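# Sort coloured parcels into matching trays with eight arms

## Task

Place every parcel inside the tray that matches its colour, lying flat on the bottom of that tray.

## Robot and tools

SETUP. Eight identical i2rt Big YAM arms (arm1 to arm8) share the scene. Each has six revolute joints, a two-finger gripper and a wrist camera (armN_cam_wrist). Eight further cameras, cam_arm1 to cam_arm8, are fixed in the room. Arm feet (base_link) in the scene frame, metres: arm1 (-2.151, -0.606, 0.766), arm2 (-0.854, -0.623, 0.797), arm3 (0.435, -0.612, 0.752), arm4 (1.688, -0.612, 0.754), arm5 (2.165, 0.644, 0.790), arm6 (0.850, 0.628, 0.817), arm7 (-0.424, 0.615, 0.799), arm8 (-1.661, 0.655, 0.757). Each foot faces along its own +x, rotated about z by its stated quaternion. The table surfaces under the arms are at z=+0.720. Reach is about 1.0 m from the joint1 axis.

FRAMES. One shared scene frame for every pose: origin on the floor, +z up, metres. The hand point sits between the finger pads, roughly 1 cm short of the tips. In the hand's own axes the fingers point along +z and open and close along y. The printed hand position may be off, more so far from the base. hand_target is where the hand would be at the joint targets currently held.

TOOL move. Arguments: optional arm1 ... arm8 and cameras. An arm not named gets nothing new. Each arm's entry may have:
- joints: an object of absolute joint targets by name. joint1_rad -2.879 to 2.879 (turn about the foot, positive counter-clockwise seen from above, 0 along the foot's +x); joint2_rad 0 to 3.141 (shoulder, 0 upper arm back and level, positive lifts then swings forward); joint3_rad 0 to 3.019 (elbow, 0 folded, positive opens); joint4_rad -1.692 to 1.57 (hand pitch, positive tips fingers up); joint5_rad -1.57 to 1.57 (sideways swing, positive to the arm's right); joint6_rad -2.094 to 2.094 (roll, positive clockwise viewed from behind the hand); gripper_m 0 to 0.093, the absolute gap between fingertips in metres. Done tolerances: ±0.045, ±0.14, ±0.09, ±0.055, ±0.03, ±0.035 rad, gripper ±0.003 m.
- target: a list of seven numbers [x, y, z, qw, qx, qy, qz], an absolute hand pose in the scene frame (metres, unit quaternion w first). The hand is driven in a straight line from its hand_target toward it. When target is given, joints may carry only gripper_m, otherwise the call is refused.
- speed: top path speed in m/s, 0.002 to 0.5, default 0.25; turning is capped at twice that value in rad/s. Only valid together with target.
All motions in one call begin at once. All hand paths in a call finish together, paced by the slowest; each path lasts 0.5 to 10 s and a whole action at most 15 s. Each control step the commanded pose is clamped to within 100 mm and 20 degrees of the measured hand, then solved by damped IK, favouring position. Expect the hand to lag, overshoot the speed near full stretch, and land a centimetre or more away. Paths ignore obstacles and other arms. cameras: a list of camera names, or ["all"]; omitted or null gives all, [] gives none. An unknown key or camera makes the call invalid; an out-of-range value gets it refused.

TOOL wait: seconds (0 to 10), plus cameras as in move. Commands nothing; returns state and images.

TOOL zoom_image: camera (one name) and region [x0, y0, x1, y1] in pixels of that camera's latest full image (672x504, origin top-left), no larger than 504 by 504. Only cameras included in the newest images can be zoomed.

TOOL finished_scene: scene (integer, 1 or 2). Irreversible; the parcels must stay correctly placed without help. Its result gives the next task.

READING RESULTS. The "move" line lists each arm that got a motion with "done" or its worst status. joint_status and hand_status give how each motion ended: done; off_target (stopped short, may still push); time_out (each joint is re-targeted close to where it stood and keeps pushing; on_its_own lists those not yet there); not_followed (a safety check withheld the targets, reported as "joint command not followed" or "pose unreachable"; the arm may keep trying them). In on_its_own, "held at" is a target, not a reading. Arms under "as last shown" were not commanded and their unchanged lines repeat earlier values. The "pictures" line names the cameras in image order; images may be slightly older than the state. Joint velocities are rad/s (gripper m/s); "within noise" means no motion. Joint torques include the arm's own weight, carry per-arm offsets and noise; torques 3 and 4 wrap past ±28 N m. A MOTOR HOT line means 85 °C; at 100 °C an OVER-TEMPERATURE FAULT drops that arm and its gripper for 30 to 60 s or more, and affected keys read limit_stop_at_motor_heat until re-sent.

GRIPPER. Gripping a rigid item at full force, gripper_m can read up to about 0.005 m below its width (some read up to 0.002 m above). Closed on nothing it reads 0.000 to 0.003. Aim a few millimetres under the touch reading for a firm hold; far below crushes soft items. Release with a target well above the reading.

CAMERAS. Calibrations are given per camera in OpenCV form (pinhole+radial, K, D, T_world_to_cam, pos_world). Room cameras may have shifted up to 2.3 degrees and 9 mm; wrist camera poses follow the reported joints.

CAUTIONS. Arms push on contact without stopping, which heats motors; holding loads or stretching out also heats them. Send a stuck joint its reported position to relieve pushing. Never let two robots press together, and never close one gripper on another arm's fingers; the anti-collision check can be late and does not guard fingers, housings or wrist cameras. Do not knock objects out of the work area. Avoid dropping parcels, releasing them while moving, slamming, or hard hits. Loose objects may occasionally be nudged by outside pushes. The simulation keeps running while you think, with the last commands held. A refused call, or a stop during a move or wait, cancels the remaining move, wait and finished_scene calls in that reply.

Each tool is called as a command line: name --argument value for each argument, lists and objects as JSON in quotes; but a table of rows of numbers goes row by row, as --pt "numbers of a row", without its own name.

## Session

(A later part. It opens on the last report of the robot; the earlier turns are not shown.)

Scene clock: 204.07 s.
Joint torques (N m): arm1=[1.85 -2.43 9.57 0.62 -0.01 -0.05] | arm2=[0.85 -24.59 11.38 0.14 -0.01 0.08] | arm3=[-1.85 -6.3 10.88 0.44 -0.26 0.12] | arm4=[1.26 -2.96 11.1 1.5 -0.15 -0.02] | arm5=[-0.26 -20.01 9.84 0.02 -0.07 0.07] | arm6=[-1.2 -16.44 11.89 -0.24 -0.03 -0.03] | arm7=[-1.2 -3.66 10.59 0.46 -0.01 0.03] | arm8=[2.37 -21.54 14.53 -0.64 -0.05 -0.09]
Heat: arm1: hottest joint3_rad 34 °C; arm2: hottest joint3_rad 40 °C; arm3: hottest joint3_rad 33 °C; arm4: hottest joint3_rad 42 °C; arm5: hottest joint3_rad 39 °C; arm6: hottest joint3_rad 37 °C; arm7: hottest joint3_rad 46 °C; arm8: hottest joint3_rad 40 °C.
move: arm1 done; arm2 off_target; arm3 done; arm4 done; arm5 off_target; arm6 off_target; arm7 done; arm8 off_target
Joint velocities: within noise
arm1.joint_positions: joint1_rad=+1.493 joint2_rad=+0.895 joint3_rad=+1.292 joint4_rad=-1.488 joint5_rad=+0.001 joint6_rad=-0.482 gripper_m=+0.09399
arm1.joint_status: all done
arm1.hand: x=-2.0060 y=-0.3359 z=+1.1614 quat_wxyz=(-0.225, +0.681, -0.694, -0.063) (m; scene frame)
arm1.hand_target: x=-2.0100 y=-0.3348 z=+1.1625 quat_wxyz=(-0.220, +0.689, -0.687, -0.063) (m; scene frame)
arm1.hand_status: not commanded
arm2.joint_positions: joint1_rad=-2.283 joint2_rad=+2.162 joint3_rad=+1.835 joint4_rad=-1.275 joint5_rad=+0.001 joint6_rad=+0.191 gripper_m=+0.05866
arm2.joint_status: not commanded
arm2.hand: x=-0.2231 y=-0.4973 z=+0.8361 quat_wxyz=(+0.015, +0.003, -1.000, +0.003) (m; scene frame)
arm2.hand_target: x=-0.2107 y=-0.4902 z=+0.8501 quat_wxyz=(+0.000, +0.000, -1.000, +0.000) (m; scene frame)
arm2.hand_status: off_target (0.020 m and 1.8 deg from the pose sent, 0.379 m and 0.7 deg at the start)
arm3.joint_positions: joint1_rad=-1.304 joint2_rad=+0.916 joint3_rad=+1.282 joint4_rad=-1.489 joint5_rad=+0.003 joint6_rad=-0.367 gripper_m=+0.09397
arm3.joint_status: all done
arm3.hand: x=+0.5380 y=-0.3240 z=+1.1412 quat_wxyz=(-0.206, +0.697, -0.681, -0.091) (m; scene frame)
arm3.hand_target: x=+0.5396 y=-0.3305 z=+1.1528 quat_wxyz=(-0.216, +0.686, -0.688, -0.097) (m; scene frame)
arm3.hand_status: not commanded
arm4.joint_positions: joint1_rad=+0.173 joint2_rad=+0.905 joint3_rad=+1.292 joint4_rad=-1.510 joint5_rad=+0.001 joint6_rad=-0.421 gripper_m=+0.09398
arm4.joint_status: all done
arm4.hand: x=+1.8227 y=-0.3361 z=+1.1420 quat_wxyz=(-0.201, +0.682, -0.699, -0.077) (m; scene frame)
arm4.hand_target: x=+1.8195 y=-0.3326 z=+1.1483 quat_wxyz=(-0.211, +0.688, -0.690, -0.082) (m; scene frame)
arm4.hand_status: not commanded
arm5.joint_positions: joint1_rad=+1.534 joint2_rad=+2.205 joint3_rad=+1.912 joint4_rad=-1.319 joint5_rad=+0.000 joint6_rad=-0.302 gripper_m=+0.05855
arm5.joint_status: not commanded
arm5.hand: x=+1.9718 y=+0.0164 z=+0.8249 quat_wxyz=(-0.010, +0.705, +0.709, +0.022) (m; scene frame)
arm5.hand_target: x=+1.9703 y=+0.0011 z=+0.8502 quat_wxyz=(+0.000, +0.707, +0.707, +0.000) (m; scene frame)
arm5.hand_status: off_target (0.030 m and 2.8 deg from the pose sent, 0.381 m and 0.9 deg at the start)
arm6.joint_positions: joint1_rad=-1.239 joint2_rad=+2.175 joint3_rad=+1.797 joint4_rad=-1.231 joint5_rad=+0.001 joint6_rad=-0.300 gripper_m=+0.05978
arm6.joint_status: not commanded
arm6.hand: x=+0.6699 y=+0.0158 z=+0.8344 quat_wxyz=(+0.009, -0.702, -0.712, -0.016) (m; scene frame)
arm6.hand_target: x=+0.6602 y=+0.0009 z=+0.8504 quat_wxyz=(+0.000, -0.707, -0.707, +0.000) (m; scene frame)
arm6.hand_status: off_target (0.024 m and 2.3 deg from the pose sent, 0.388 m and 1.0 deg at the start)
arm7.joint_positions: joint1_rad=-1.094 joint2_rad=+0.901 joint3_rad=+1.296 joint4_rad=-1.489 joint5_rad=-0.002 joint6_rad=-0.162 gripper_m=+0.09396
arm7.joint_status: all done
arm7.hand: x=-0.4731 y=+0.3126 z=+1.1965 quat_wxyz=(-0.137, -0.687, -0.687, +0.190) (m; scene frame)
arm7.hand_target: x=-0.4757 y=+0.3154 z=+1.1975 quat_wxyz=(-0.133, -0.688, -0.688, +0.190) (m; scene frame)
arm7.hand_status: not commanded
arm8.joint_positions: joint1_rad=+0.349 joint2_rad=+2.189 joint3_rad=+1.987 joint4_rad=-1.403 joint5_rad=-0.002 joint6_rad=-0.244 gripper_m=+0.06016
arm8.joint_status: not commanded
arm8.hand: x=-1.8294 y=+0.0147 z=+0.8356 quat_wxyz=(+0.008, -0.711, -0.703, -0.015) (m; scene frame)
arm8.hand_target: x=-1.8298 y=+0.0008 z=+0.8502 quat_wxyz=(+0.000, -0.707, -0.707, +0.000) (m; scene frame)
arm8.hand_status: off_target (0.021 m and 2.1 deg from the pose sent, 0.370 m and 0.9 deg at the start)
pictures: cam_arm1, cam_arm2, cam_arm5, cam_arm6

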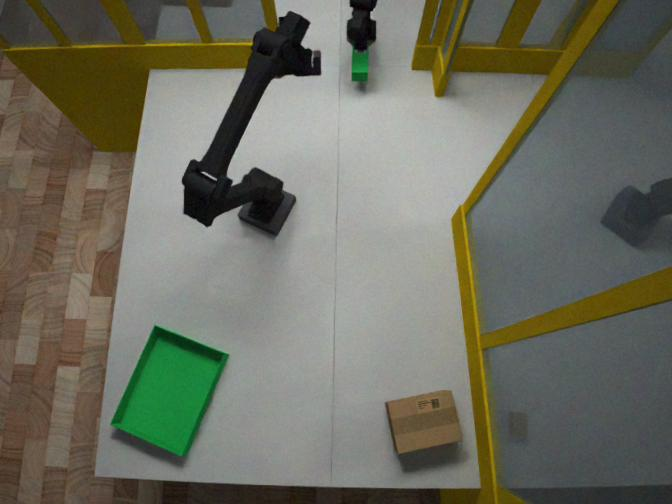

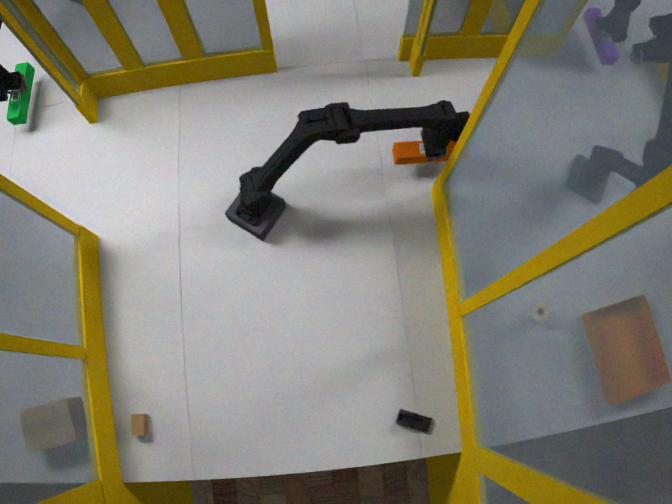

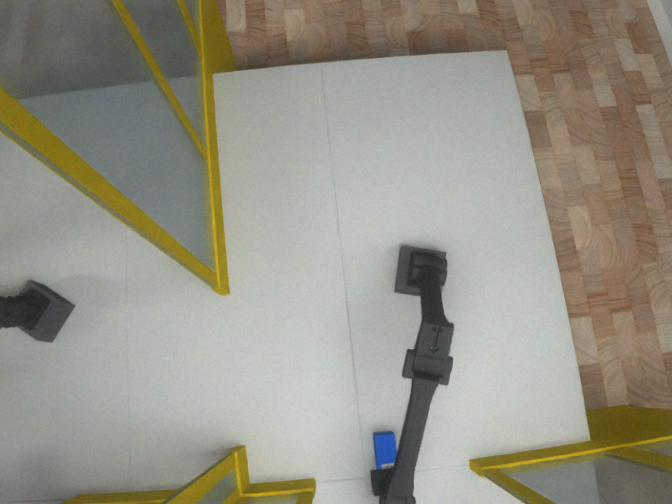

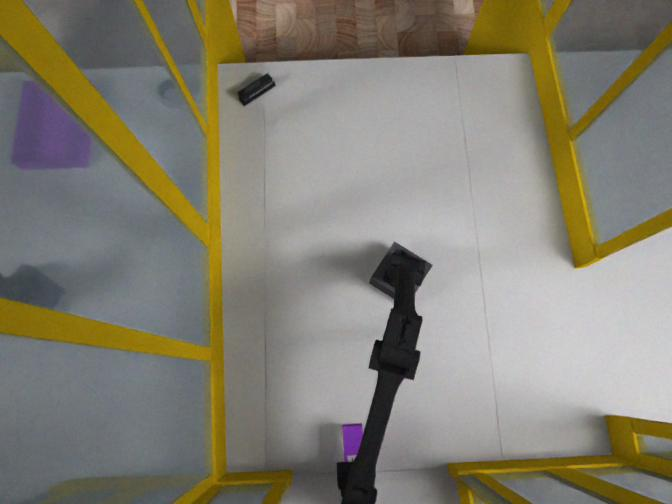

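move --arm8 '{"target":[-1.83,0,0.756,0,0.7071,0.7071,0],"speed":0.14}' --arm2 '{"target":[-0.21,-0.49,0.753,0,0,1,0],"speed":0.14}' --arm6 '{"target":[0.66,0,0.757,0,0.7071,0.7071,0],"speed":0.14}' --arm5 '{"target":[1.97,0,0.756,0,0.7071,0.7071,0],"speed":0.14}' --cameras '[]'

move --arm8 '{"joints":{"gripper_m":0.093}}' --arm2 '{"joints":{"gripper_m":0.093}}' --arm6 '{"joints":{"gripper_m":0.093}}' --arm5 '{"joints":{"gripper_m":0.093}}' --cameras '[]'

move --arm8 '{"target":[-1.83,0,0.9,0,0.7071,0.7071,0],"speed":0.3}' --arm2 '{"target":[-0.21,-0.49,0.9,0,0,1,0],"speed":0.3}' --arm6 '{"target":[0.66,0,0.9,0,0.7071,0.7071,0],"speed":0.3}' --arm5 '{"target":[1.97,0,0.9,0,0.7071,0.7071,0],"speed":0.3}' --cameras '[]'

move --arm8 '{"joints":{"joint2_rad":0.9,"joint3_rad":1.3,"joint4_rad":-1.5}}' --arm2 '{"joints":{"joint2_rad":0.9,"joint3_rad":1.3,"joint4_rad":-1.5,"joint6_rad":0.43}}' --arm6 '{"joints":{"joint2_rad":0.9,"joint3_rad":1.3,"joint4_rad":-1.5}}' --arm5 '{"joints":{"joint2_rad":0.9,"joint3_rad":1.3,"joint4_rad":-1.5}}' --cameras '[]'

move --arm1 '{"target":[-1.83,0,0.87,0,0.7071,-0.7071,0],"speed":0.35}' --arm3 '{"target":[0.66,0,0.87,0,0.7071,-0.7071,0],"speed":0.35}' --arm4 '{"target":[1.97,0,0.87,0,0.7071,-0.7071,0],"speed":0.35}' --arm2 '{"joints":{"joint1_rad":-2.054}}' --cameras '["arm1_cam_wrist","arm3_cam_wrist","arm4_cam_wrist"]'

Scene clock: 279.57 s.
Joint torques (N m): arm1=[2.26 -1.85 9.55 0.65 0.01 -0.06] | arm2=[0.73 -24.59 8.06 0.88 -0.05 0.05] | arm3=[-1.79 -6.3 10.88 0.44 -0.27 0.14] | arm4=[1.2 -2.96 11.1 1.48 -0.15 -0.02] | arm5=[-0.91 -18.84 7.02 0.7 -0.09 0.01] | arm6=[-1.2 -16.26 7.92 0.46 -0.01 -0.03] | arm7=[-0.91 -3.72 10.66 0.46 -0.02 0.03] | arm8=[2.43 -22.3 9.83 0.17 -0.04 -0.1]
Heat: arm1: hottest joint3_rad 36 °C; arm2: hottest joint3_rad 46 °C; arm3: hottest joint3_rad 35 °C; arm4: hottest joint3_rad 43 °C; arm5: hottest joint3_rad 44 °C; arm6: hottest joint3_rad 39 °C; arm7: hottest joint3_rad 46 °C; arm8: hottest joint3_rad 43 °C.
move: arm2 done; arm5 done; arm6 done; arm8 done
Joint velocities: within noise
arm1, arm3, arm4, arm7: as last shown
arm2.joint_positions: joint1_rad=-2.283 joint2_rad=+2.260 joint3_rad=+1.789 joint4_rad=-1.105 joint5_rad=+0.002 joint6_rad=+0.193 gripper_m=+0.05866
arm2.joint_status: not commanded
arm2.hand: x=-0.2126 y=-0.4951 z=+0.7575 quat_wxyz=(+0.003, +0.003, -1.000, +0.001) (m; scene frame)
arm2.hand_target: x=-0.2101 y=-0.4899 z=+0.7531 quat_wxyz=(+0.000, +0.000, -1.000, +0.000) (m; scene frame)
arm2.hand_status: done (0.007 m and 0.4 deg from the pose sent, 0.085 m and 1.8 deg at the start)
arm3.hand_target: x=+0.5396 y=-0.3305 z=+1.1527 quat_wxyz=(-0.216, +0.686, -0.688, -0.097) (m; scene frame)
arm4.joint_positions: joint1_rad=+0.173 joint2_rad=+0.905 joint3_rad=+1.292 joint4_rad=-1.510 joint5_rad=+0.001 joint6_rad=-0.422 gripper_m=+0.09398
arm4.hand: x=+1.8227 y=-0.3361 z=+1.1420 quat_wxyz=(-0.201, +0.682, -0.699, -0.076) (m; scene frame)
arm5.joint_positions: joint1_rad=+1.534 joint2_rad=+2.292 joint3_rad=+1.862 joint4_rad=-1.158 joint5_rad=+0.000 joint6_rad=-0.300 gripper_m=+0.05855
arm5.joint_status: not commanded
arm5.hand: x=+1.9692 y=+0.0077 z=+0.7508 quat_wxyz=(-0.005, +0.706, +0.708, +0.011) (m; scene frame)
arm5.hand_target: x=+1.9701 y=+0.0002 z=+0.7561 quat_wxyz=(+0.000, +0.707, +0.707, +0.000) (m; scene frame)
arm5.hand_status: done (0.009 m and 1.4 deg from the pose sent, 0.071 m and 2.8 deg at the start)
arm6.joint_positions: joint1_rad=-1.239 joint2_rad=+2.283 joint3_rad=+1.774 joint4_rad=-1.075 joint5_rad=+0.000 joint6_rad=-0.300 gripper_m=+0.05978
arm6.joint_status: not commanded
arm6.hand: x=+0.6661 y=+0.0036 z=+0.7580 quat_wxyz=(+0.003, -0.702, -0.712, -0.005) (m; scene frame)
arm6.hand_target: x=+0.6599 y=+0.0002 z=+0.7570 quat_wxyz=(+0.000, -0.707, -0.707, +0.000) (m; scene frame)
arm6.hand_status: done (0.007 m and 1.1 deg from the pose sent, 0.080 m and 2.3 deg at the start)
arm8.joint_positions: joint1_rad=+0.349 joint2_rad=+2.265 joint3_rad=+1.916 joint4_rad=-1.229 joint5_rad=-0.002 joint6_rad=-0.244 gripper_m=+0.06016
arm8.joint_status: not commanded
arm8.hand: x=-1.8322 y=+0.0041 z=+0.7595 quat_wxyz=(+0.001, -0.711, -0.703, -0.003) (m; scene frame)
arm8.hand_target: x=-1.8300 y=+0.0002 z=+0.7559 quat_wxyz=(+0.000, -0.707, -0.707, +0.000) (m; scene frame)
arm8.hand_status: done (0.006 m and 0.8 deg from the pose sent, 0.081 m and 2.0 deg at the start)
pictures: none
No camera images: "cameras" was empty.

Scene clock: 280.23 s.
Joint torques (N m): arm1=[2.2 -2.32 9.52 0.58 0 -0.06] | arm2=[0.73 -24.53 8.02 0.85 -0.04 0.06] | arm3=[-1.67 -6.36 10.86 0.4 -0.27 0.13] | arm4=[1.26 -2.96 11.1 1.5 -0.15 -0.02] | arm5=[-0.85 -18.73 6.42 0.65 -0.07 0.05] | arm6=[-1.2 -16.56 7.9 0.47 -0.01 -0.04] | arm7=[-1.14 -3.49 10.63 0.42 -0.01 0.02] | arm8=[2.2 -21.77 9.83 0.21 -0.03 -0.1]
Heat: arm1: hottest joint3_rad 36 °C; arm2: hottest joint3_rad 46 °C; arm3: hottest joint3_rad 35 °C; arm4: hottest joint3_rad 43 °C; arm5: hottest joint3_rad 44 °C; arm6: hottest joint3_rad 39 °C; arm7: hottest joint3_rad 46 °C; arm8: hottest joint3_rad 43 °C.
move: arm2 done; arm5 done; arm6 done; arm8 done
Joint velocities: within noise
arm1, arm3, arm4, arm7: as last shown
arm2.joint_positions: joint1_rad=-2.283 joint2_rad=+2.260 joint3_rad=+1.789 joint4_rad=-1.105 joint5_rad=+0.002 joint6_rad=+0.193 gripper_m=+0.09284
arm2.joint_status: all done
arm2.hand: x=-0.2126 y=-0.4951 z=+0.7575 quat_wxyz=(+0.003, +0.003, -1.000, +0.001) (m; scene frame)
arm2.hand_target: x=-0.2101 y=-0.4899 z=+0.7531 quat_wxyz=(+0.000, +0.000, -1.000, +0.000) (m; scene frame)
arm2.hand_status: not commanded
arm5.joint_positions: joint1_rad=+1.534 joint2_rad=+2.292 joint3_rad=+1.862 joint4_rad=-1.158 joint5_rad=+0.000 joint6_rad=-0.300 gripper_m=+0.09281
arm5.joint_status: all done
arm5.hand: x=+1.9692 y=+0.0077 z=+0.7508 quat_wxyz=(-0.005, +0.706, +0.708, +0.011) (m; scene frame)
arm5.hand_target: x=+1.9701 y=+0.0001 z=+0.7561 quat_wxyz=(+0.000, +0.707, +0.707, +0.000) (m; scene frame)
arm5.hand_status: not commanded
arm6.joint_positions: joint1_rad=-1.239 joint2_rad=+2.283 joint3_rad=+1.774 joint4_rad=-1.075 joint5_rad=+0.000 joint6_rad=-0.300 gripper_m=+0.09281
arm6.joint_status: all done
arm6.hand: x=+0.6661 y=+0.0036 z=+0.7580 quat_wxyz=(+0.003, -0.702, -0.712, -0.005) (m; scene frame)
arm6.hand_target: x=+0.6599 y=+0.0002 z=+0.7570 quat_wxyz=(+0.000, -0.707, -0.707, +0.000) (m; scene frame)
arm6.hand_status: not commanded
arm8.joint_positions: joint1_rad=+0.349 joint2_rad=+2.265 joint3_rad=+1.916 joint4_rad=-1.229 joint5_rad=-0.002 joint6_rad=-0.244 gripper_m=+0.09286
arm8.joint_status: all done
arm8.hand: x=-1.8322 y=+0.0040 z=+0.7595 quat_wxyz=(+0.001, -0.711, -0.703, -0.003) (m; scene frame)
arm8.hand_target: x=-1.8300 y=+0.0001 z=+0.7559 quat_wxyz=(+0.000, -0.707, -0.707, +0.000) (m; scene frame)
arm8.hand_status: not commanded
pictures: none
No camera images: "cameras" was empty.

Scene clock: 281.80 s.
Joint torques (N m): arm1=[2.26 -2.2 9.43 0.64 0.04 -0.08] | arm2=[0.79 -22.83 10.96 0.17 -0.04 0.06] | arm3=[-1.73 -6.24 10.88 0.4 -0.26 0.13] | arm4=[1.26 -2.96 11.1 1.51 -0.15 -0.02] | arm5=[-0.44 -18.78 9.59 -0.2 -0.07 0.02] | arm6=[-1.14 -17.2 11.78 -0.24 0 -0.03] | arm7=[-0.91 -3.78 10.65 0.42 0 0.02] | arm8=[2.2 -20.72 14.31 -0.58 -0.03 -0.1]
Heat: arm1: hottest joint3_rad 36 °C; arm2: hottest joint3_rad 45 °C; arm3: hottest joint3_rad 35 °C; arm4: hottest joint3_rad 43 °C; arm5: hottest joint3_rad 44 °C; arm6: hottest joint3_rad 39 °C; arm7: hottest joint3_rad 46 °C; arm8: hottest joint3_rad 43 °C.
move: arm2 done; arm5 off_target; arm6 off_target; arm8 off_target
Joint velocities: within noise
arm1, arm3, arm4, arm7: as last shown
arm2.joint_positions: joint1_rad=-2.283 joint2_rad=+2.111 joint3_rad=+1.923 joint4_rad=-1.386 joint5_rad=+0.002 joint6_rad=+0.193 gripper_m=+0.09292
arm2.joint_status: not commanded
arm2.hand: x=-0.2174 y=-0.4962 z=+0.9002 quat_wxyz=(+0.002, +0.003, -1.000, +0.001) (m; scene frame)
arm2.hand_target: x=-0.2103 y=-0.4899 z=+0.9001 quat_wxyz=(+0.000, +0.000, -1.000, +0.000) (m; scene frame)
arm2.hand_status: done (0.010 m and 0.4 deg from the pose sent, 0.143 m and 0.5 deg at the start)
arm5.joint_positions: joint1_rad=+1.534 joint2_rad=+2.161 joint3_rad=+2.004 joint4_rad=-1.432 joint5_rad=+0.000 joint6_rad=-0.300 gripper_m=+0.09288
arm5.joint_status: not commanded
arm5.hand: x=+1.9700 y=+0.0108 z=+0.8873 quat_wxyz=(-0.005, +0.706, +0.708, +0.012) (m; scene frame)
arm5.hand_target: x=+1.9702 y=+0.0005 z=+0.8999 quat_wxyz=(+0.000, +0.707, +0.707, +0.000) (m; scene frame)
arm5.hand_status: off_target (0.017 m and 1.5 deg from the pose sent, 0.149 m and 1.4 deg at the start; pose on its path clipped on 4 of 47 steps)
arm6.joint_positions: joint1_rad=-1.239 joint2_rad=+2.145 joint3_rad=+1.869 joint4_rad=-1.339 joint5_rad=+0.000 joint6_rad=-0.300 gripper_m=+0.09289
arm6.joint_status: not commanded
arm6.hand: x=+0.6690 y=+0.0132 z=+0.8791 quat_wxyz=(+0.011, -0.702, -0.712, -0.019) (m; scene frame)
arm6.hand_target: x=+0.6601 y=+0.0010 z=+0.9002 quat_wxyz=(+0.000, -0.707, -0.707, +0.000) (m; scene frame)
arm6.hand_status: off_target (0.026 m and 2.6 deg from the pose sent, 0.142 m and 1.1 deg at the start; pose on its path clipped on 6 of 47 steps)
arm8.joint_positions: joint1_rad=+0.349 joint2_rad=+2.160 joint3_rad=+2.095 joint4_rad=-1.524 joint5_rad=-0.002 joint6_rad=-0.244 gripper_m=+0.09292
arm8.joint_status: not commanded
arm8.hand: x=-1.8302 y=+0.0116 z=+0.8950 quat_wxyz=(+0.003, -0.711, -0.703, -0.008) (m; scene frame)
arm8.hand_target: x=-1.8299 y=+0.0006 z=+0.8999 quat_wxyz=(+0.000, -0.707, -0.707, +0.000) (m; scene frame)
arm8.hand_status: off_target (0.013 m and 1.2 deg from the pose sent, 0.140 m and 0.8 deg at the start; pose on its path clipped on 5 of 47 steps)
pictures: none
No camera images: "cameras" was empty.

Scene clock: 283.70 s.
Joint torques (N m): arm1=[2.37 -2.26 9.52 0.62 0 -0.06] | arm2=[0.79 -3.6 8.39 1.06 -0.03 0.06] | arm3=[-1.73 -6.24 10.89 0.43 -0.26 0.12] | arm4=[1.26 -2.96 11.08 1.5 -0.15 -0.02] | arm5=[-0.5 -1.67 7.12 0.7 -0.07 0.03] | arm6=[-1.2 -2.14 8.9 0.64 0 -0.02] | arm7=[-1.2 -3.6 10.67 0.43 -0.01 0.02] | arm8=[2.37 -2.96 9.55 0.87 -0.03 -0.1]
Heat: arm1: hottest joint3_rad 36 °C; arm2: hottest joint3_rad 45 °C; arm3: hottest joint3_rad 35 °C; arm4: hottest joint3_rad 43 °C; arm5: hottest joint3_rad 43 °C; arm6: hottest joint3_rad 39 °C; arm7: hottest joint3_rad 46 °C; arm8: hottest joint3_rad 43 °C.
move: arm2 done; arm5 done; arm6 done; arm8 done
Joint velocities: within noise
arm1, arm3, arm4, arm7: as last shown
arm2.joint_positions: joint1_rad=-2.283 joint2_rad=+0.894 joint3_rad=+1.302 joint4_rad=-1.492 joint5_rad=+0.002 joint6_rad=+0.416 gripper_m=+0.09292
arm2.joint_status: all done
arm2.hand: x=-0.5565 y=-0.5646 z=+1.1996 quat_wxyz=(-0.230, -0.106, -0.965, -0.072) (m; scene frame)
arm2.hand_target: x=-0.5572 y=-0.5623 z=+1.1963 quat_wxyz=(-0.221, -0.109, -0.966, -0.073) (m; scene frame)
arm2.hand_status: not commanded
arm5.joint_positions: joint1_rad=+1.534 joint2_rad=+0.897 joint3_rad=+1.296 joint4_rad=-1.491 joint5_rad=+0.000 joint6_rad=-0.300 gripper_m=+0.09288
arm5.joint_status: all done
arm5.hand: x=+2.0738 y=+0.3513 z=+1.1870 quat_wxyz=(+0.110, +0.687, +0.688, -0.206) (m; scene frame)
arm5.hand_target: x=+2.0753 y=+0.3518 z=+1.1872 quat_wxyz=(+0.109, +0.688, +0.688, -0.202) (m; scene frame)
arm5.hand_status: not commanded
arm6.joint_positions: joint1_rad=-1.239 joint2_rad=+0.903 joint3_rad=+1.296 joint4_rad=-1.493 joint5_rad=+0.000 joint6_rad=-0.300 gripper_m=+0.09289
arm6.joint_status: all done
arm6.hand: x=+0.7639 y=+0.3358 z=+1.2142 quat_wxyz=(-0.110, -0.683, -0.692, +0.206) (m; scene frame)
arm6.hand_target: x=+0.7623 y=+0.3384 z=+1.2161 quat_wxyz=(-0.110, -0.688, -0.688, +0.206) (m; scene frame)
arm6.hand_status: not commanded
arm8.joint_positions: joint1_rad=+0.349 joint2_rad=+0.902 joint3_rad=+1.305 joint4_rad=-1.506 joint5_rad=-0.002 joint6_rad=-0.244 gripper_m=+0.09292
arm8.joint_status: all done
arm8.hand: x=-1.7381 y=+0.3631 z=+1.1576 quat_wxyz=(-0.119, -0.692, -0.684, +0.199) (m; scene frame)
arm8.hand_target: x=-1.7370 y=+0.3623 z=+1.1567 quat_wxyz=(-0.119, -0.688, -0.687, +0.201) (m; scene frame)
arm8.hand_status: not commanded
pictures: none
No camera images: "cameras" was empty.

Scene clock: 286.27 s.
Joint torques (N m): arm1=[2.08 -19.19 12.27 -0.1 -0.06 -0.08] | arm2=[0.85 -3.6 8.39 1.06 -0.02 0.05] | arm3=[-1.38 -23.06 13.82 -0.43 -0.3 0.11] | arm4=[1.44 -17.14 14.48 -0.21 -0.02 -0.02] | arm5=[-0.38 -1.55 7.28 0.84 -0.1 0.04] | arm6=[-1.2 -2.14 8.85 0.64 0 -0.02] | arm7=[-1.03 -3.78 10.67 0.44 -0.01 0.02] | arm8=[2.14 -2.84 9.55 0.87 -0.04 -0.1]
Heat: arm1: hottest joint3_rad 37 °C; arm2: hottest joint3_rad 45 °C; arm3: hottest joint3_rad 35 °C; arm4: hottest joint3_rad 44 °C; arm5: hottest joint3_rad 43 °C; arm6: hottest joint3_rad 39 °C; arm7: hottest joint3_rad 46 °C; arm8: hottest joint3_rad 43 °C.
move: arm1 off_target; arm2 done; arm3 off_target; arm4 off_target
Joint velocities: within noise
arm1.joint_positions: joint1_rad=+1.493 joint2_rad=+2.191 joint3_rad=+2.061 joint4_rad=-1.449 joint5_rad=-0.005 joint6_rad=-0.483 gripper_m=+0.09399
arm1.joint_status: not commanded
arm1.hand: x=-1.8283 y=-0.0141 z=+0.8646 quat_wxyz=(+0.007, +0.701, -0.714, +0.004) (m; scene frame)
arm1.hand_target: x=-1.8302 y=-0.0006 z=+0.8701 quat_wxyz=(-0.001, +0.707, -0.707, +0.000) (m; scene frame)
arm1.hand_status: off_target (0.015 m and 1.4 deg from the pose sent, 0.478 m and 27.1 deg at the start)
arm2.joint_positions: joint1_rad=-2.062 joint2_rad=+0.894 joint3_rad=+1.302 joint4_rad=-1.492 joint5_rad=+0.002 joint6_rad=+0.417 gripper_m=+0.09292
arm2.joint_status: all done
arm2.hand: x=-0.5766 y=-0.5008 z=+1.1997 quat_wxyz=(-0.220, +0.000, -0.971, -0.097) (m; scene frame)
arm2.hand_target: x=-0.5779 y=-0.4986 z=+1.1963 quat_wxyz=(-0.212, -0.002, -0.972, -0.097) (m; scene frame)
arm2.hand_status: not commanded
arm3.joint_positions: joint1_rad=-1.304 joint2_rad=+2.115 joint3_rad=+1.901 joint4_rad=-1.407 joint5_rad=+0.001 joint6_rad=-0.367 gripper_m=+0.09397
arm3.joint_status: not commanded
arm3.hand: x=+0.6499 y=-0.0131 z=+0.8491 quat_wxyz=(+0.019, +0.715, -0.699, +0.011) (m; scene frame)
arm3.hand_target: x=+0.6597 y=-0.0011 z=+0.8702 quat_wxyz=(-0.001, +0.707, -0.707, +0.000) (m; scene frame)
arm3.hand_status: off_target (0.027 m and 2.8 deg from the pose sent, 0.440 m and 26.1 deg at the start)
arm4.joint_positions: joint1_rad=+0.176 joint2_rad=+2.128 joint3_rad=+2.004 joint4_rad=-1.447 joint5_rad=+0.004 joint6_rad=-0.422 gripper_m=+0.09398
arm4.joint_status: not commanded
arm4.hand: x=+1.9725 y=-0.0157 z=+0.8673 quat_wxyz=(+0.007, +0.700, -0.715, +0.001) (m; scene frame)
arm4.hand_target: x=+1.9696 y=-0.0007 z=+0.8700 quat_wxyz=(-0.001, +0.707, -0.707, +0.000) (m; scene frame)
arm4.hand_status: off_target (0.016 m and 1.5 deg from the pose sent, 0.457 m and 24.9 deg at the start)
arm5, arm6, arm7, arm8: as last shown
pictures: arm1_cam_wrist, arm3_cam_wrist, arm4_cam_wrist
camera_calibration:
arm1_cam_wrist: T_world_to_cam=[[0.999371, -0.034221, -0.00932845, 1.8357], [-0.0222111, -0.808825, 0.587629, -0.555345], [-0.0276543, -0.587052, -0.809076, 0.767251], [0, 0, 0, 1]] pos_world=[-1.82567, 0.064059, 0.964226]
arm3_cam_wrist: T_world_to_cam=[[0.999819, 0.0189397, -0.00181298, -0.649088], [0.0160406, -0.787843, 0.615667, -0.537547], [0.0102322, -0.615585, -0.788004, 0.77838], [0, 0, 0, 1]] pos_world=[0.649628, 0.0679494, 0.94314]
arm4_cam_wrist: T_world_to_cam=[[0.999967, -0.00718709, 0.00383466, -1.97844], [-0.00806456, -0.806981, 0.590523, -0.504198], [-0.00114964, -0.590534, -0.807012, 0.817799], [0, 0, 0, 1]] pos_world=[1.97525, 0.0618416, 0.965301]

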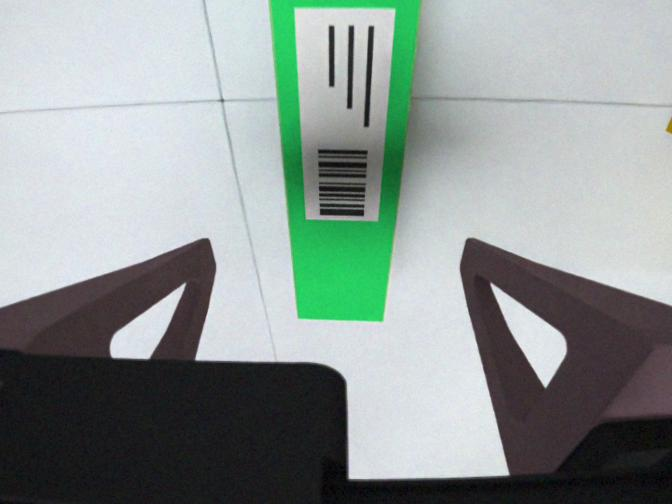

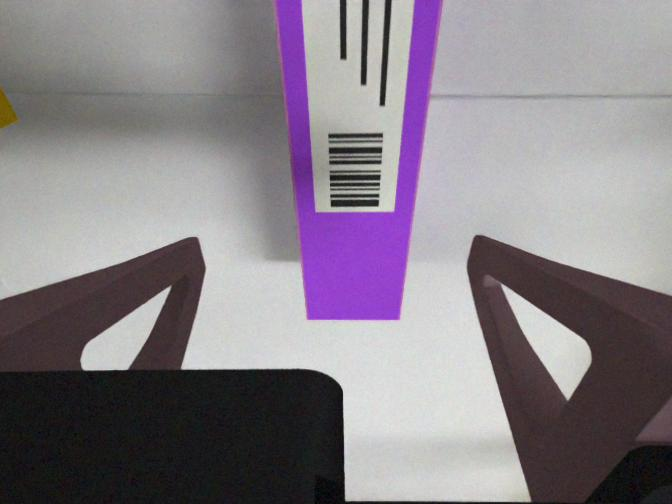

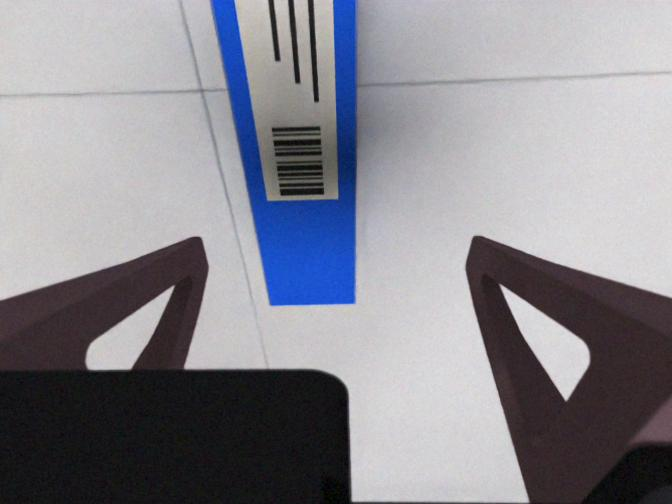

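move --arm1 '{"target":[-1.826,0.005,0.752,0,0.7071,-0.7071,0],"speed":0.16}' --arm3 '{"target":[0.663,0.005,0.752,0,0.7071,-0.7071,0],"speed":0.16}' --arm4 '{"target":[1.953,0.008,0.752,0,0.7071,-0.7071,0],"speed":0.16}' --cameras '[]'

move --arm1 '{"joints":{"gripper_m":0.03}}' --arm3 '{"joints":{"gripper_m":0.03}}' --arm4 '{"joints":{"gripper_m":0.03}}' --cameras '["arm3_cam_wrist"]'

move --arm1 '{"target":[-1.826,0.0,0.92,0,0.7071,-0.7071,0],"speed":0.2}' --arm3 '{"target":[0.663,0.0,0.92,0,0.7071,-0.7071,0],"speed":0.2}' --arm4 '{"target":[1.953,0.0,0.92,0,0.7071,-0.7071,0],"speed":0.2}' --cameras '[]'

move --arm1 '{"joints":{"joint2_rad":1.3,"joint3_rad":1.4,"joint4_rad":-1.66}}' --arm3 '{"joints":{"joint2_rad":1.3,"joint3_rad":1.4,"joint4_rad":-1.66}}' --arm4 '{"joints":{"joint2_rad":1.3,"joint3_rad":1.4,"joint4_rad":-1.66}}' --cameras '[]'

move --arm1 '{"joints":{"joint1_rad":-1.543,"joint6_rad":0.02,"joint5_rad":0}}' --arm3 '{"joints":{"joint1_rad":0.194,"joint6_rad":-0.41,"joint5_rad":0}}' --arm4 '{"joints":{"joint1_rad":-1.923,"joint6_rad":-0.06,"joint5_rad":0}}' --cameras '["cam_arm1","cam_arm3","cam_arm4"]'

Scene clock: 310.43 s.
Joint torques (N m): arm1=[1.73 -20.95 8.34 0.76 -0.07 -0.04] | arm2=[0.85 -3.6 8.39 1.06 -0.02 0.05] | arm3=[-1.61 -24 9.16 0.59 -0.31 0.11] | arm4=[1.32 -17.9 10 0.73 -0.03 0.14] | arm5=[-0.09 -1.73 7.24 0.64 -0.11 0.04] | arm6=[-1.26 -2.14 8.87 0.64 0 -0.02] | arm7=[-1.14 -3.66 10.65 0.47 0 0.03] | arm8=[2.43 -2.9 9.55 0.9 -0.03 -0.08]
Heat: arm1: hottest joint3_rad 38 °C; arm2: hottest joint3_rad 43 °C; arm3: hottest joint3_rad 38 °C; arm4: hottest joint3_rad 46 °C; arm5: hottest joint3_rad 41 °C; arm6: hottest joint3_rad 40 °C; arm7: hottest joint3_rad 47 °C; arm8: hottest joint3_rad 41 °C.
move: arm1 off_target; arm3 done; arm4 off_target
Joint velocities: within noise
arm1.joint_positions: joint1_rad=+1.493 joint2_rad=+2.304 joint3_rad=+1.984 joint4_rad=-1.243 joint5_rad=-0.005 joint6_rad=-0.483 gripper_m=+0.09399
arm1.joint_status: not commanded
arm1.hand: x=-1.8200 y=-0.0007 z=+0.7615 quat_wxyz=(-0.001, +0.701, -0.713, +0.001) (m; scene frame)
arm1.hand_target: x=-1.8260 y=+0.0048 z=+0.7522 quat_wxyz=(+0.000, +0.707, -0.707, +0.000) (m; scene frame)
arm1.hand_status: off_target (0.013 m and 1.0 deg from the pose sent, 0.114 m and 1.4 deg at the start)
arm2, arm5, arm6, arm7, arm8: as last shown
arm3.joint_positions: joint1_rad=-1.304 joint2_rad=+2.229 joint3_rad=+1.823 joint4_rad=-1.196 joint5_rad=+0.001 joint6_rad=-0.367 gripper_m=+0.09397
arm3.joint_status: not commanded
arm3.hand: x=+0.6550 y=+0.0005 z=+0.7482 quat_wxyz=(+0.010, +0.715, -0.699, +0.007) (m; scene frame)
arm3.hand_target: x=+0.6630 y=+0.0049 z=+0.7521 quat_wxyz=(+0.000, +0.707, -0.707, +0.000) (m; scene frame)
arm3.hand_status: done (0.010 m and 1.9 deg from the pose sent, 0.100 m and 2.9 deg at the start)
arm4.joint_positions: joint1_rad=+0.204 joint2_rad=+2.221 joint3_rad=+1.892 joint4_rad=-1.220 joint5_rad=+0.005 joint6_rad=-0.411 gripper_m=+0.09398
arm4.joint_status: not commanded
arm4.hand: x=+1.9600 y=+0.0029 z=+0.7656 quat_wxyz=(-0.003, +0.706, -0.709, -0.002) (m; scene frame)
arm4.hand_target: x=+1.9530 y=+0.0077 z=+0.7523 quat_wxyz=(+0.000, +0.707, -0.707, +0.000) (m; scene frame)
arm4.hand_status: off_target (0.016 m and 0.5 deg from the pose sent, 0.119 m and 1.5 deg at the start)
pictures: none
No camera images: "cameras" was empty.

Scene clock: 311.07 s.
Joint torques (N m): arm1=[1.9 -20.37 8.43 0.73 -0.01 -0.08] | arm2=[0.85 -3.6 8.39 1.06 -0.01 0.05] | arm3=[-1.38 -24.06 9.17 0.57 -0.27 0.1] | arm4=[1.32 -17.96 10 0.72 -0.03 0.11] | arm5=[-0.26 -1.14 7.23 0.68 -0.07 0.01] | arm6=[-1.26 -2.14 8.9 0.66 0 -0.02] | arm7=[-1.14 -3.72 10.67 0.43 -0.01 0.03] | arm8=[2.37 -2.84 9.51 0.84 -0.04 -0.08]
Heat: arm1: hottest joint3_rad 38 °C; arm2: hottest joint3_rad 42 °C; arm3: hottest joint3_rad 38 °C; arm4: hottest joint3_rad 46 °C; arm5: hottest joint3_rad 41 °C; arm6: hottest joint3_rad 40 °C; arm7: hottest joint3_rad 47 °C; arm8: hottest joint3_rad 41 °C.
move: arm1 off_target; arm3 off_target; arm4 off_target
Joint velocities: within noise
arm1.joint_positions: joint1_rad=+1.494 joint2_rad=+2.304 joint3_rad=+1.984 joint4_rad=-1.242 joint5_rad=-0.006 joint6_rad=-0.484 gripper_m=+0.05949
arm1.joint_status: gripper_m off_target (ended at +0.05952, target +0.03000)
arm1.hand: x=-1.8203 y=-0.0003 z=+0.7615 quat_wxyz=(-0.001, +0.701, -0.713, +0.001) (m; scene frame)
arm1.hand_target: x=-1.8261 y=+0.0048 z=+0.7522 quat_wxyz=(+0.000, +0.707, -0.707, +0.000) (m; scene frame)
arm1.hand_status: not commanded
arm2, arm5, arm6, arm7, arm8: as last shown
arm3.joint_positions: joint1_rad=-1.304 joint2_rad=+2.229 joint3_rad=+1.823 joint4_rad=-1.195 joint5_rad=+0.000 joint6_rad=-0.367 gripper_m=+0.05869
arm3.joint_status: gripper_m off_target (ended at +0.05872, target +0.03000)
arm3.hand: x=+0.6550 y=+0.0007 z=+0.7482 quat_wxyz=(+0.010, +0.715, -0.699, +0.006) (m; scene frame)
arm3.hand_target: x=+0.6630 y=+0.0049 z=+0.7521 quat_wxyz=(+0.000, +0.707, -0.707, +0.000) (m; scene frame)
arm3.hand_status: not commanded
arm4.joint_positions: joint1_rad=+0.204 joint2_rad=+2.221 joint3_rad=+1.892 joint4_rad=-1.220 joint5_rad=+0.005 joint6_rad=-0.410 gripper_m=+0.05962
arm4.joint_status: gripper_m off_target (ended at +0.05965, target +0.03000)
arm4.hand: x=+1.9601 y=+0.0029 z=+0.7656 quat_wxyz=(-0.003, +0.705, -0.709, -0.002) (m; scene frame)
arm4.hand_target: x=+1.9530 y=+0.0076 z=+0.7523 quat_wxyz=(+0.000, +0.707, -0.707, +0.000) (m; scene frame)
arm4.hand_status: not commanded
pictures: arm3_cam_wrist
camera_calibration:
arm3_cam_wrist: T_world_to_cam=[[0.999811, 0.0189097, 0.00461283, -0.659509], [0.0123522, -0.799569, 0.600448, -0.450921], [0.0150426, -0.600277, -0.799651, 0.712883], [0, 0, 0, 1]] pos_world=[0.65423, 0.0798562, 0.843854]

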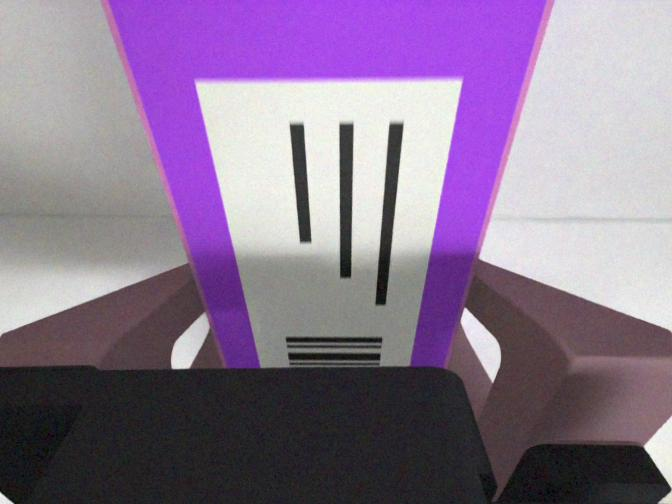

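Scene clock: 312.77 s.
Joint torques (N m): arm1=[1.14 -19.31 12.78 -0.23 -0.03 -0.08] | arm2=[0.85 -3.6 8.39 1.06 -0.01 0.05] | arm3=[-1.73 -24.23 14.35 -0.61 -0.25 0.06] | arm4=[1.03 -18.08 14.8 -0.28 -0.05 0.09] | arm5=[-0.67 -1.79 7.17 0.7 -0.08 0.03] | arm6=[-1.2 -2.14 8.88 0.64 0 -0.02] | arm7=[-0.91 -3.66 10.63 0.4 -0.01 0.02] | arm8=[2.43 -2.96 9.57 0.85 -0.04 -0.1]
Heat: arm1: hottest joint3_rad 38 °C; arm2: hottest joint3_rad 42 °C; arm3: hottest joint3_rad 38 °C; arm4: hottest joint3_rad 46 °C; arm5: hottest joint3_rad 40 °C; arm6: hottest joint3_rad 40 °C; arm7: hottest joint3_rad 47 °C; arm8: hottest joint3_rad 41 °C.
move: arm1 off_target; arm3 off_target; arm4 off_target
Joint velocities: within noise
arm1.joint_positions: joint1_rad=+1.494 joint2_rad=+2.188 joint3_rad=+2.184 joint4_rad=-1.579 joint5_rad=-0.006 joint6_rad=-0.488 gripper_m=+0.05949
arm1.joint_status: not commanded
arm1.hand: x=-1.8281 y=-0.0120 z=+0.9132 quat_wxyz=(+0.010, +0.702, -0.712, +0.004) (m; scene frame)
arm1.hand_target: x=-1.8265 y=-0.0005 z=+0.9201 quat_wxyz=(-0.001, +0.707, -0.707, +0.000) (m; scene frame)
arm1.hand_status: off_target (0.014 m and 1.4 deg from the pose sent, 0.159 m and 1.0 deg at the start)
arm2, arm5, arm6, arm8: as last shown
arm3.joint_positions: joint1_rad=-1.304 joint2_rad=+2.114 joint3_rad=+2.007 joint4_rad=-1.531 joint5_rad=+0.000 joint6_rad=-0.367 gripper_m=+0.05869
arm3.joint_status: not commanded
arm3.hand: x=+0.6502 y=-0.0111 z=+0.8895 quat_wxyz=(+0.027, +0.715, -0.698, +0.014) (m; scene frame)
arm3.hand_target: x=+0.6624 y=-0.0016 z=+0.9200 quat_wxyz=(+0.000, +0.707, -0.707, +0.000) (m; scene frame)
arm3.hand_status: off_target (0.035 m and 3.7 deg from the pose sent, 0.172 m and 1.9 deg at the start; pose on its path clipped on 6 of 51 steps)
arm4.joint_positions: joint1_rad=+0.204 joint2_rad=+2.109 joint3_rad=+2.075 joint4_rad=-1.555 joint5_rad=+0.005 joint6_rad=-0.410 gripper_m=+0.05962
arm4.joint_status: not commanded
arm4.hand: x=+1.9535 y=-0.0144 z=+0.9064 quat_wxyz=(+0.015, +0.705, -0.709, +0.005) (m; scene frame)
arm4.hand_target: x=+1.9527 y=-0.0009 z=+0.9201 quat_wxyz=(-0.001, +0.707, -0.707, +0.000) (m; scene frame)
arm4.hand_status: off_target (0.020 m and 1.9 deg from the pose sent, 0.155 m and 0.5 deg at the start)
arm7.joint_positions: joint1_rad=-1.094 joint2_rad=+0.901 joint3_rad=+1.296 joint4_rad=-1.489 joint5_rad=-0.002 joint6_rad=-0.162 gripper_m=+0.09396
arm7.joint_status: not commanded
arm7.hand: x=-0.4731 y=+0.3126 z=+1.1965 quat_wxyz=(-0.137, -0.687, -0.687, +0.190) (m; scene frame)
arm7.hand_target: x=-0.4757 y=+0.3154 z=+1.1975 quat_wxyz=(-0.133, -0.688, -0.688, +0.190) (m; scene frame)
arm7.hand_status: not commanded
pictures: none
No camera images: "cameras" was empty.

Scene clock: 314.40 s.
Joint torques (N m): arm1=[1.55 -8.06 8.14 0.12 -0.04 -0.06] | arm2=[0.85 -3.6 8.39 1.06 -0.01 0.05] | arm3=[-1.79 -10.29 9.61 -0.01 -0.26 0.06] | arm4=[0.97 -7.65 9.85 0.03 -0.05 0.09] | arm5=[-0.26 -1.55 7.32 0.62 -0.11 0.03] | arm6=[-1.2 -2.08 8.87 0.64 -0.01 -0.02] | arm7=[-1.08 -3.72 10.58 0.44 -0.02 0.02] | arm8=[2.2 -2.78 9.55 0.88 -0.04 -0.07]
Heat: arm1: hottest joint3_rad 38 °C; arm2: hottest joint3_rad 42 °C; arm3: hottest joint3_rad 38 °C; arm4: hottest joint3_rad 46 °C; arm5: hottest joint3_rad 40 °C; arm6: hottest joint3_rad 40 °C; arm7: hottest joint3_rad 47 °C; arm8: hottest joint3_rad 41 °C.
move: arm1 done; arm3 done; arm4 done
Joint velocities: within noise
arm1.joint_positions: joint1_rad=+1.494 joint2_rad=+1.296 joint3_rad=+1.407 joint4_rad=-1.654 joint5_rad=-0.006 joint6_rad=-0.488 gripper_m=+0.05949
arm1.joint_status: all done
arm1.hand: x=-1.9747 y=-0.2773 z=+1.0730 quat_wxyz=(-0.010, +0.703, -0.711, -0.002) (m; scene frame)
arm1.hand_target: x=-1.9778 y=-0.2782 z=+1.0690 quat_wxyz=(-0.001, +0.707, -0.707, +0.000) (m; scene frame)
arm1.hand_status: not commanded
arm2, arm5, arm6, arm7, arm8: as last shown
arm3.joint_positions: joint1_rad=-1.304 joint2_rad=+1.295 joint3_rad=+1.395 joint4_rad=-1.654 joint5_rad=+0.000 joint6_rad=-0.367 gripper_m=+0.05869
arm3.joint_status: all done
arm3.hand: x=+0.5581 y=-0.2669 z=+1.0602 quat_wxyz=(-0.012, +0.715, -0.699, -0.004) (m; scene frame)
arm3.hand_target: x=+0.5624 y=-0.2681 z=+1.0603 quat_wxyz=(-0.008, +0.707, -0.707, -0.004) (m; scene frame)
arm3.hand_status: not commanded
arm4.joint_positions: joint1_rad=+0.204 joint2_rad=+1.296 joint3_rad=+1.405 joint4_rad=-1.655 joint5_rad=+0.005 joint6_rad=-0.410 gripper_m=+0.05962
arm4.joint_status: all done
arm4.hand: x=+1.8419 y=-0.2702 z=+1.0575 quat_wxyz=(-0.005, +0.705, -0.709, -0.003) (m; scene frame)
arm4.hand_target: x=+1.8381 y=-0.2703 z=+1.0544 quat_wxyz=(+0.001, +0.707, -0.707, +0.000) (m; scene frame)
arm4.hand_status: not commanded
pictures: none
No camera images: "cameras" was empty.

Scene clock: 316.87 s.
Joint torques (N m): arm1=[0.56 -8.53 8.18 0.12 0.09 0.08] | arm2=[0.85 -3.6 8.39 1.06 -0.02 0.05] | arm3=[0.32 -11.63 9.61 -0.05 -0.11 -0.2] | arm4=[-1.03 -7.94 9.89 0.06 -0.07 0.11] | arm5=[-0.67 -1.67 7.28 0.75 -0.1 0.08] | arm6=[-1.2 -2.14 8.88 0.65 0 -0.02] | arm7=[-1.14 -3.84 10.7 0.42 0 0.02] | arm8=[2.37 -3.02 9.54 0.85 -0.04 -0.09]
Heat: arm1: hottest joint3_rad 39 °C; arm2: hottest joint3_rad 42 °C; arm3: hottest joint3_rad 37 °C; arm4: hottest joint3_rad 46 °C; arm5: hottest joint3_rad 40 °C; arm6: hottest joint3_rad 40 °C; arm7: hottest joint3_rad 47 °C; arm8: hottest joint3_rad 40 °C.
move: arm1 done; arm3 done; arm4 done
Joint velocities: within noise
arm1.joint_positions: joint1_rad=-1.533 joint2_rad=+1.306 joint3_rad=+1.407 joint4_rad=-1.654 joint5_rad=-0.001 joint6_rad=+0.013 gripper_m=+0.05954
arm1.joint_status: all done
arm1.hand: x=-2.2931 y=-0.9481 z=+1.0754 quat_wxyz=(-0.010, -0.833, -0.553, +0.009) (m; scene frame)
arm1.hand_target: x=-2.2950 y=-0.9429 z=+1.0749 quat_wxyz=(-0.008, -0.838, -0.546, +0.006) (m; scene frame)
arm1.hand_status: not commanded
arm2, arm5, arm6, arm7, arm8: as last shown
arm3.joint_positions: joint1_rad=+0.182 joint2_rad=+1.306 joint3_rad=+1.395 joint4_rad=-1.654 joint5_rad=-0.001 joint6_rad=-0.395 gripper_m=+0.05867
arm3.joint_status: all done
arm3.hand: x=+0.0970 y=-0.4593 z=+1.0526 quat_wxyz=(-0.004, +1.000, -0.017, +0.000) (m; scene frame)
arm3.hand_target: x=+0.0967 y=-0.4639 z=+1.0565 quat_wxyz=(-0.005, +1.000, -0.003, -0.002) (m; scene frame)
arm3.hand_status: not commanded
arm4.joint_positions: joint1_rad=-1.914 joint2_rad=+1.302 joint3_rad=+1.404 joint4_rad=-1.655 joint5_rad=+0.000 joint6_rad=-0.067 gripper_m=+0.05968
arm4.joint_status: all done
arm4.hand: x=+1.9034 y=-0.9132 z=+1.0611 quat_wxyz=(-0.005, -0.432, -0.902, +0.012) (m; scene frame)
arm4.hand_target: x=+1.8991 y=-0.9131 z=+1.0600 quat_wxyz=(-0.002, -0.440, -0.898, +0.010) (m; scene frame)
arm4.hand_status: not commanded
pictures: cam_arm1, cam_arm3, cam_arm4

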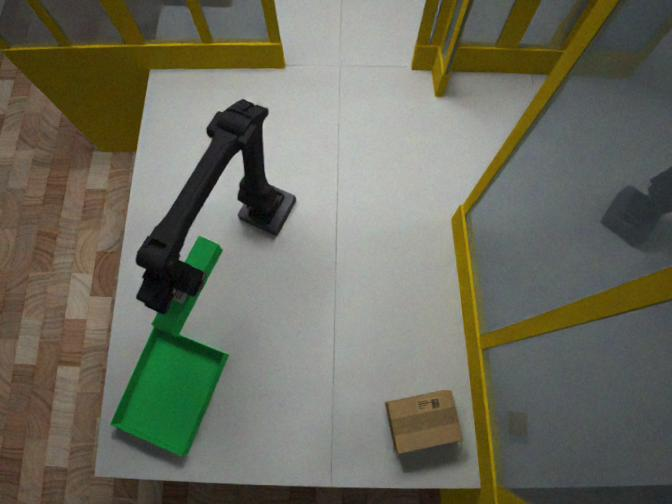

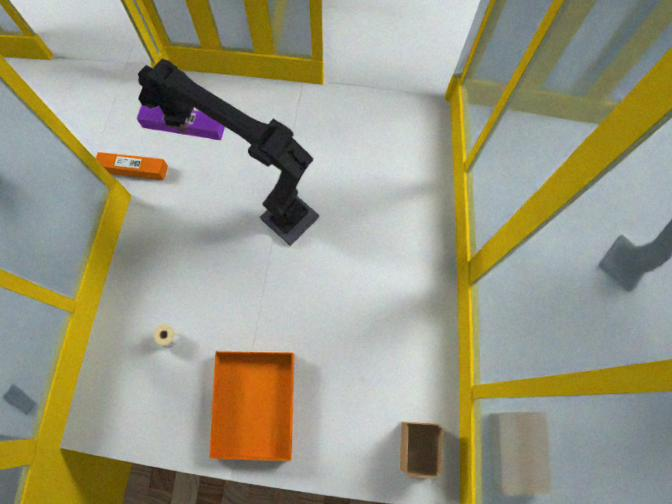

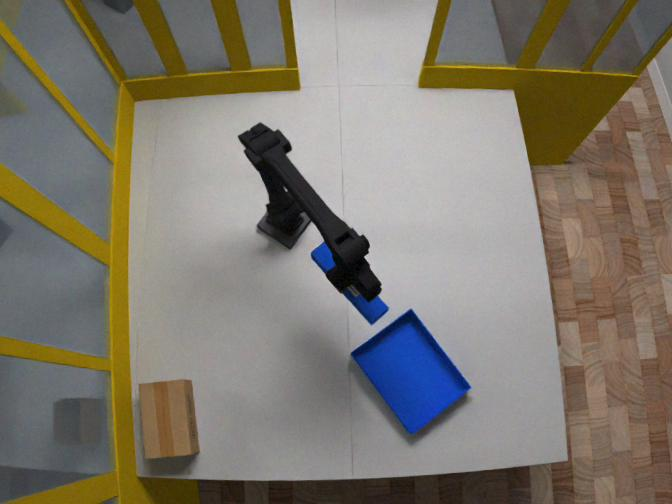

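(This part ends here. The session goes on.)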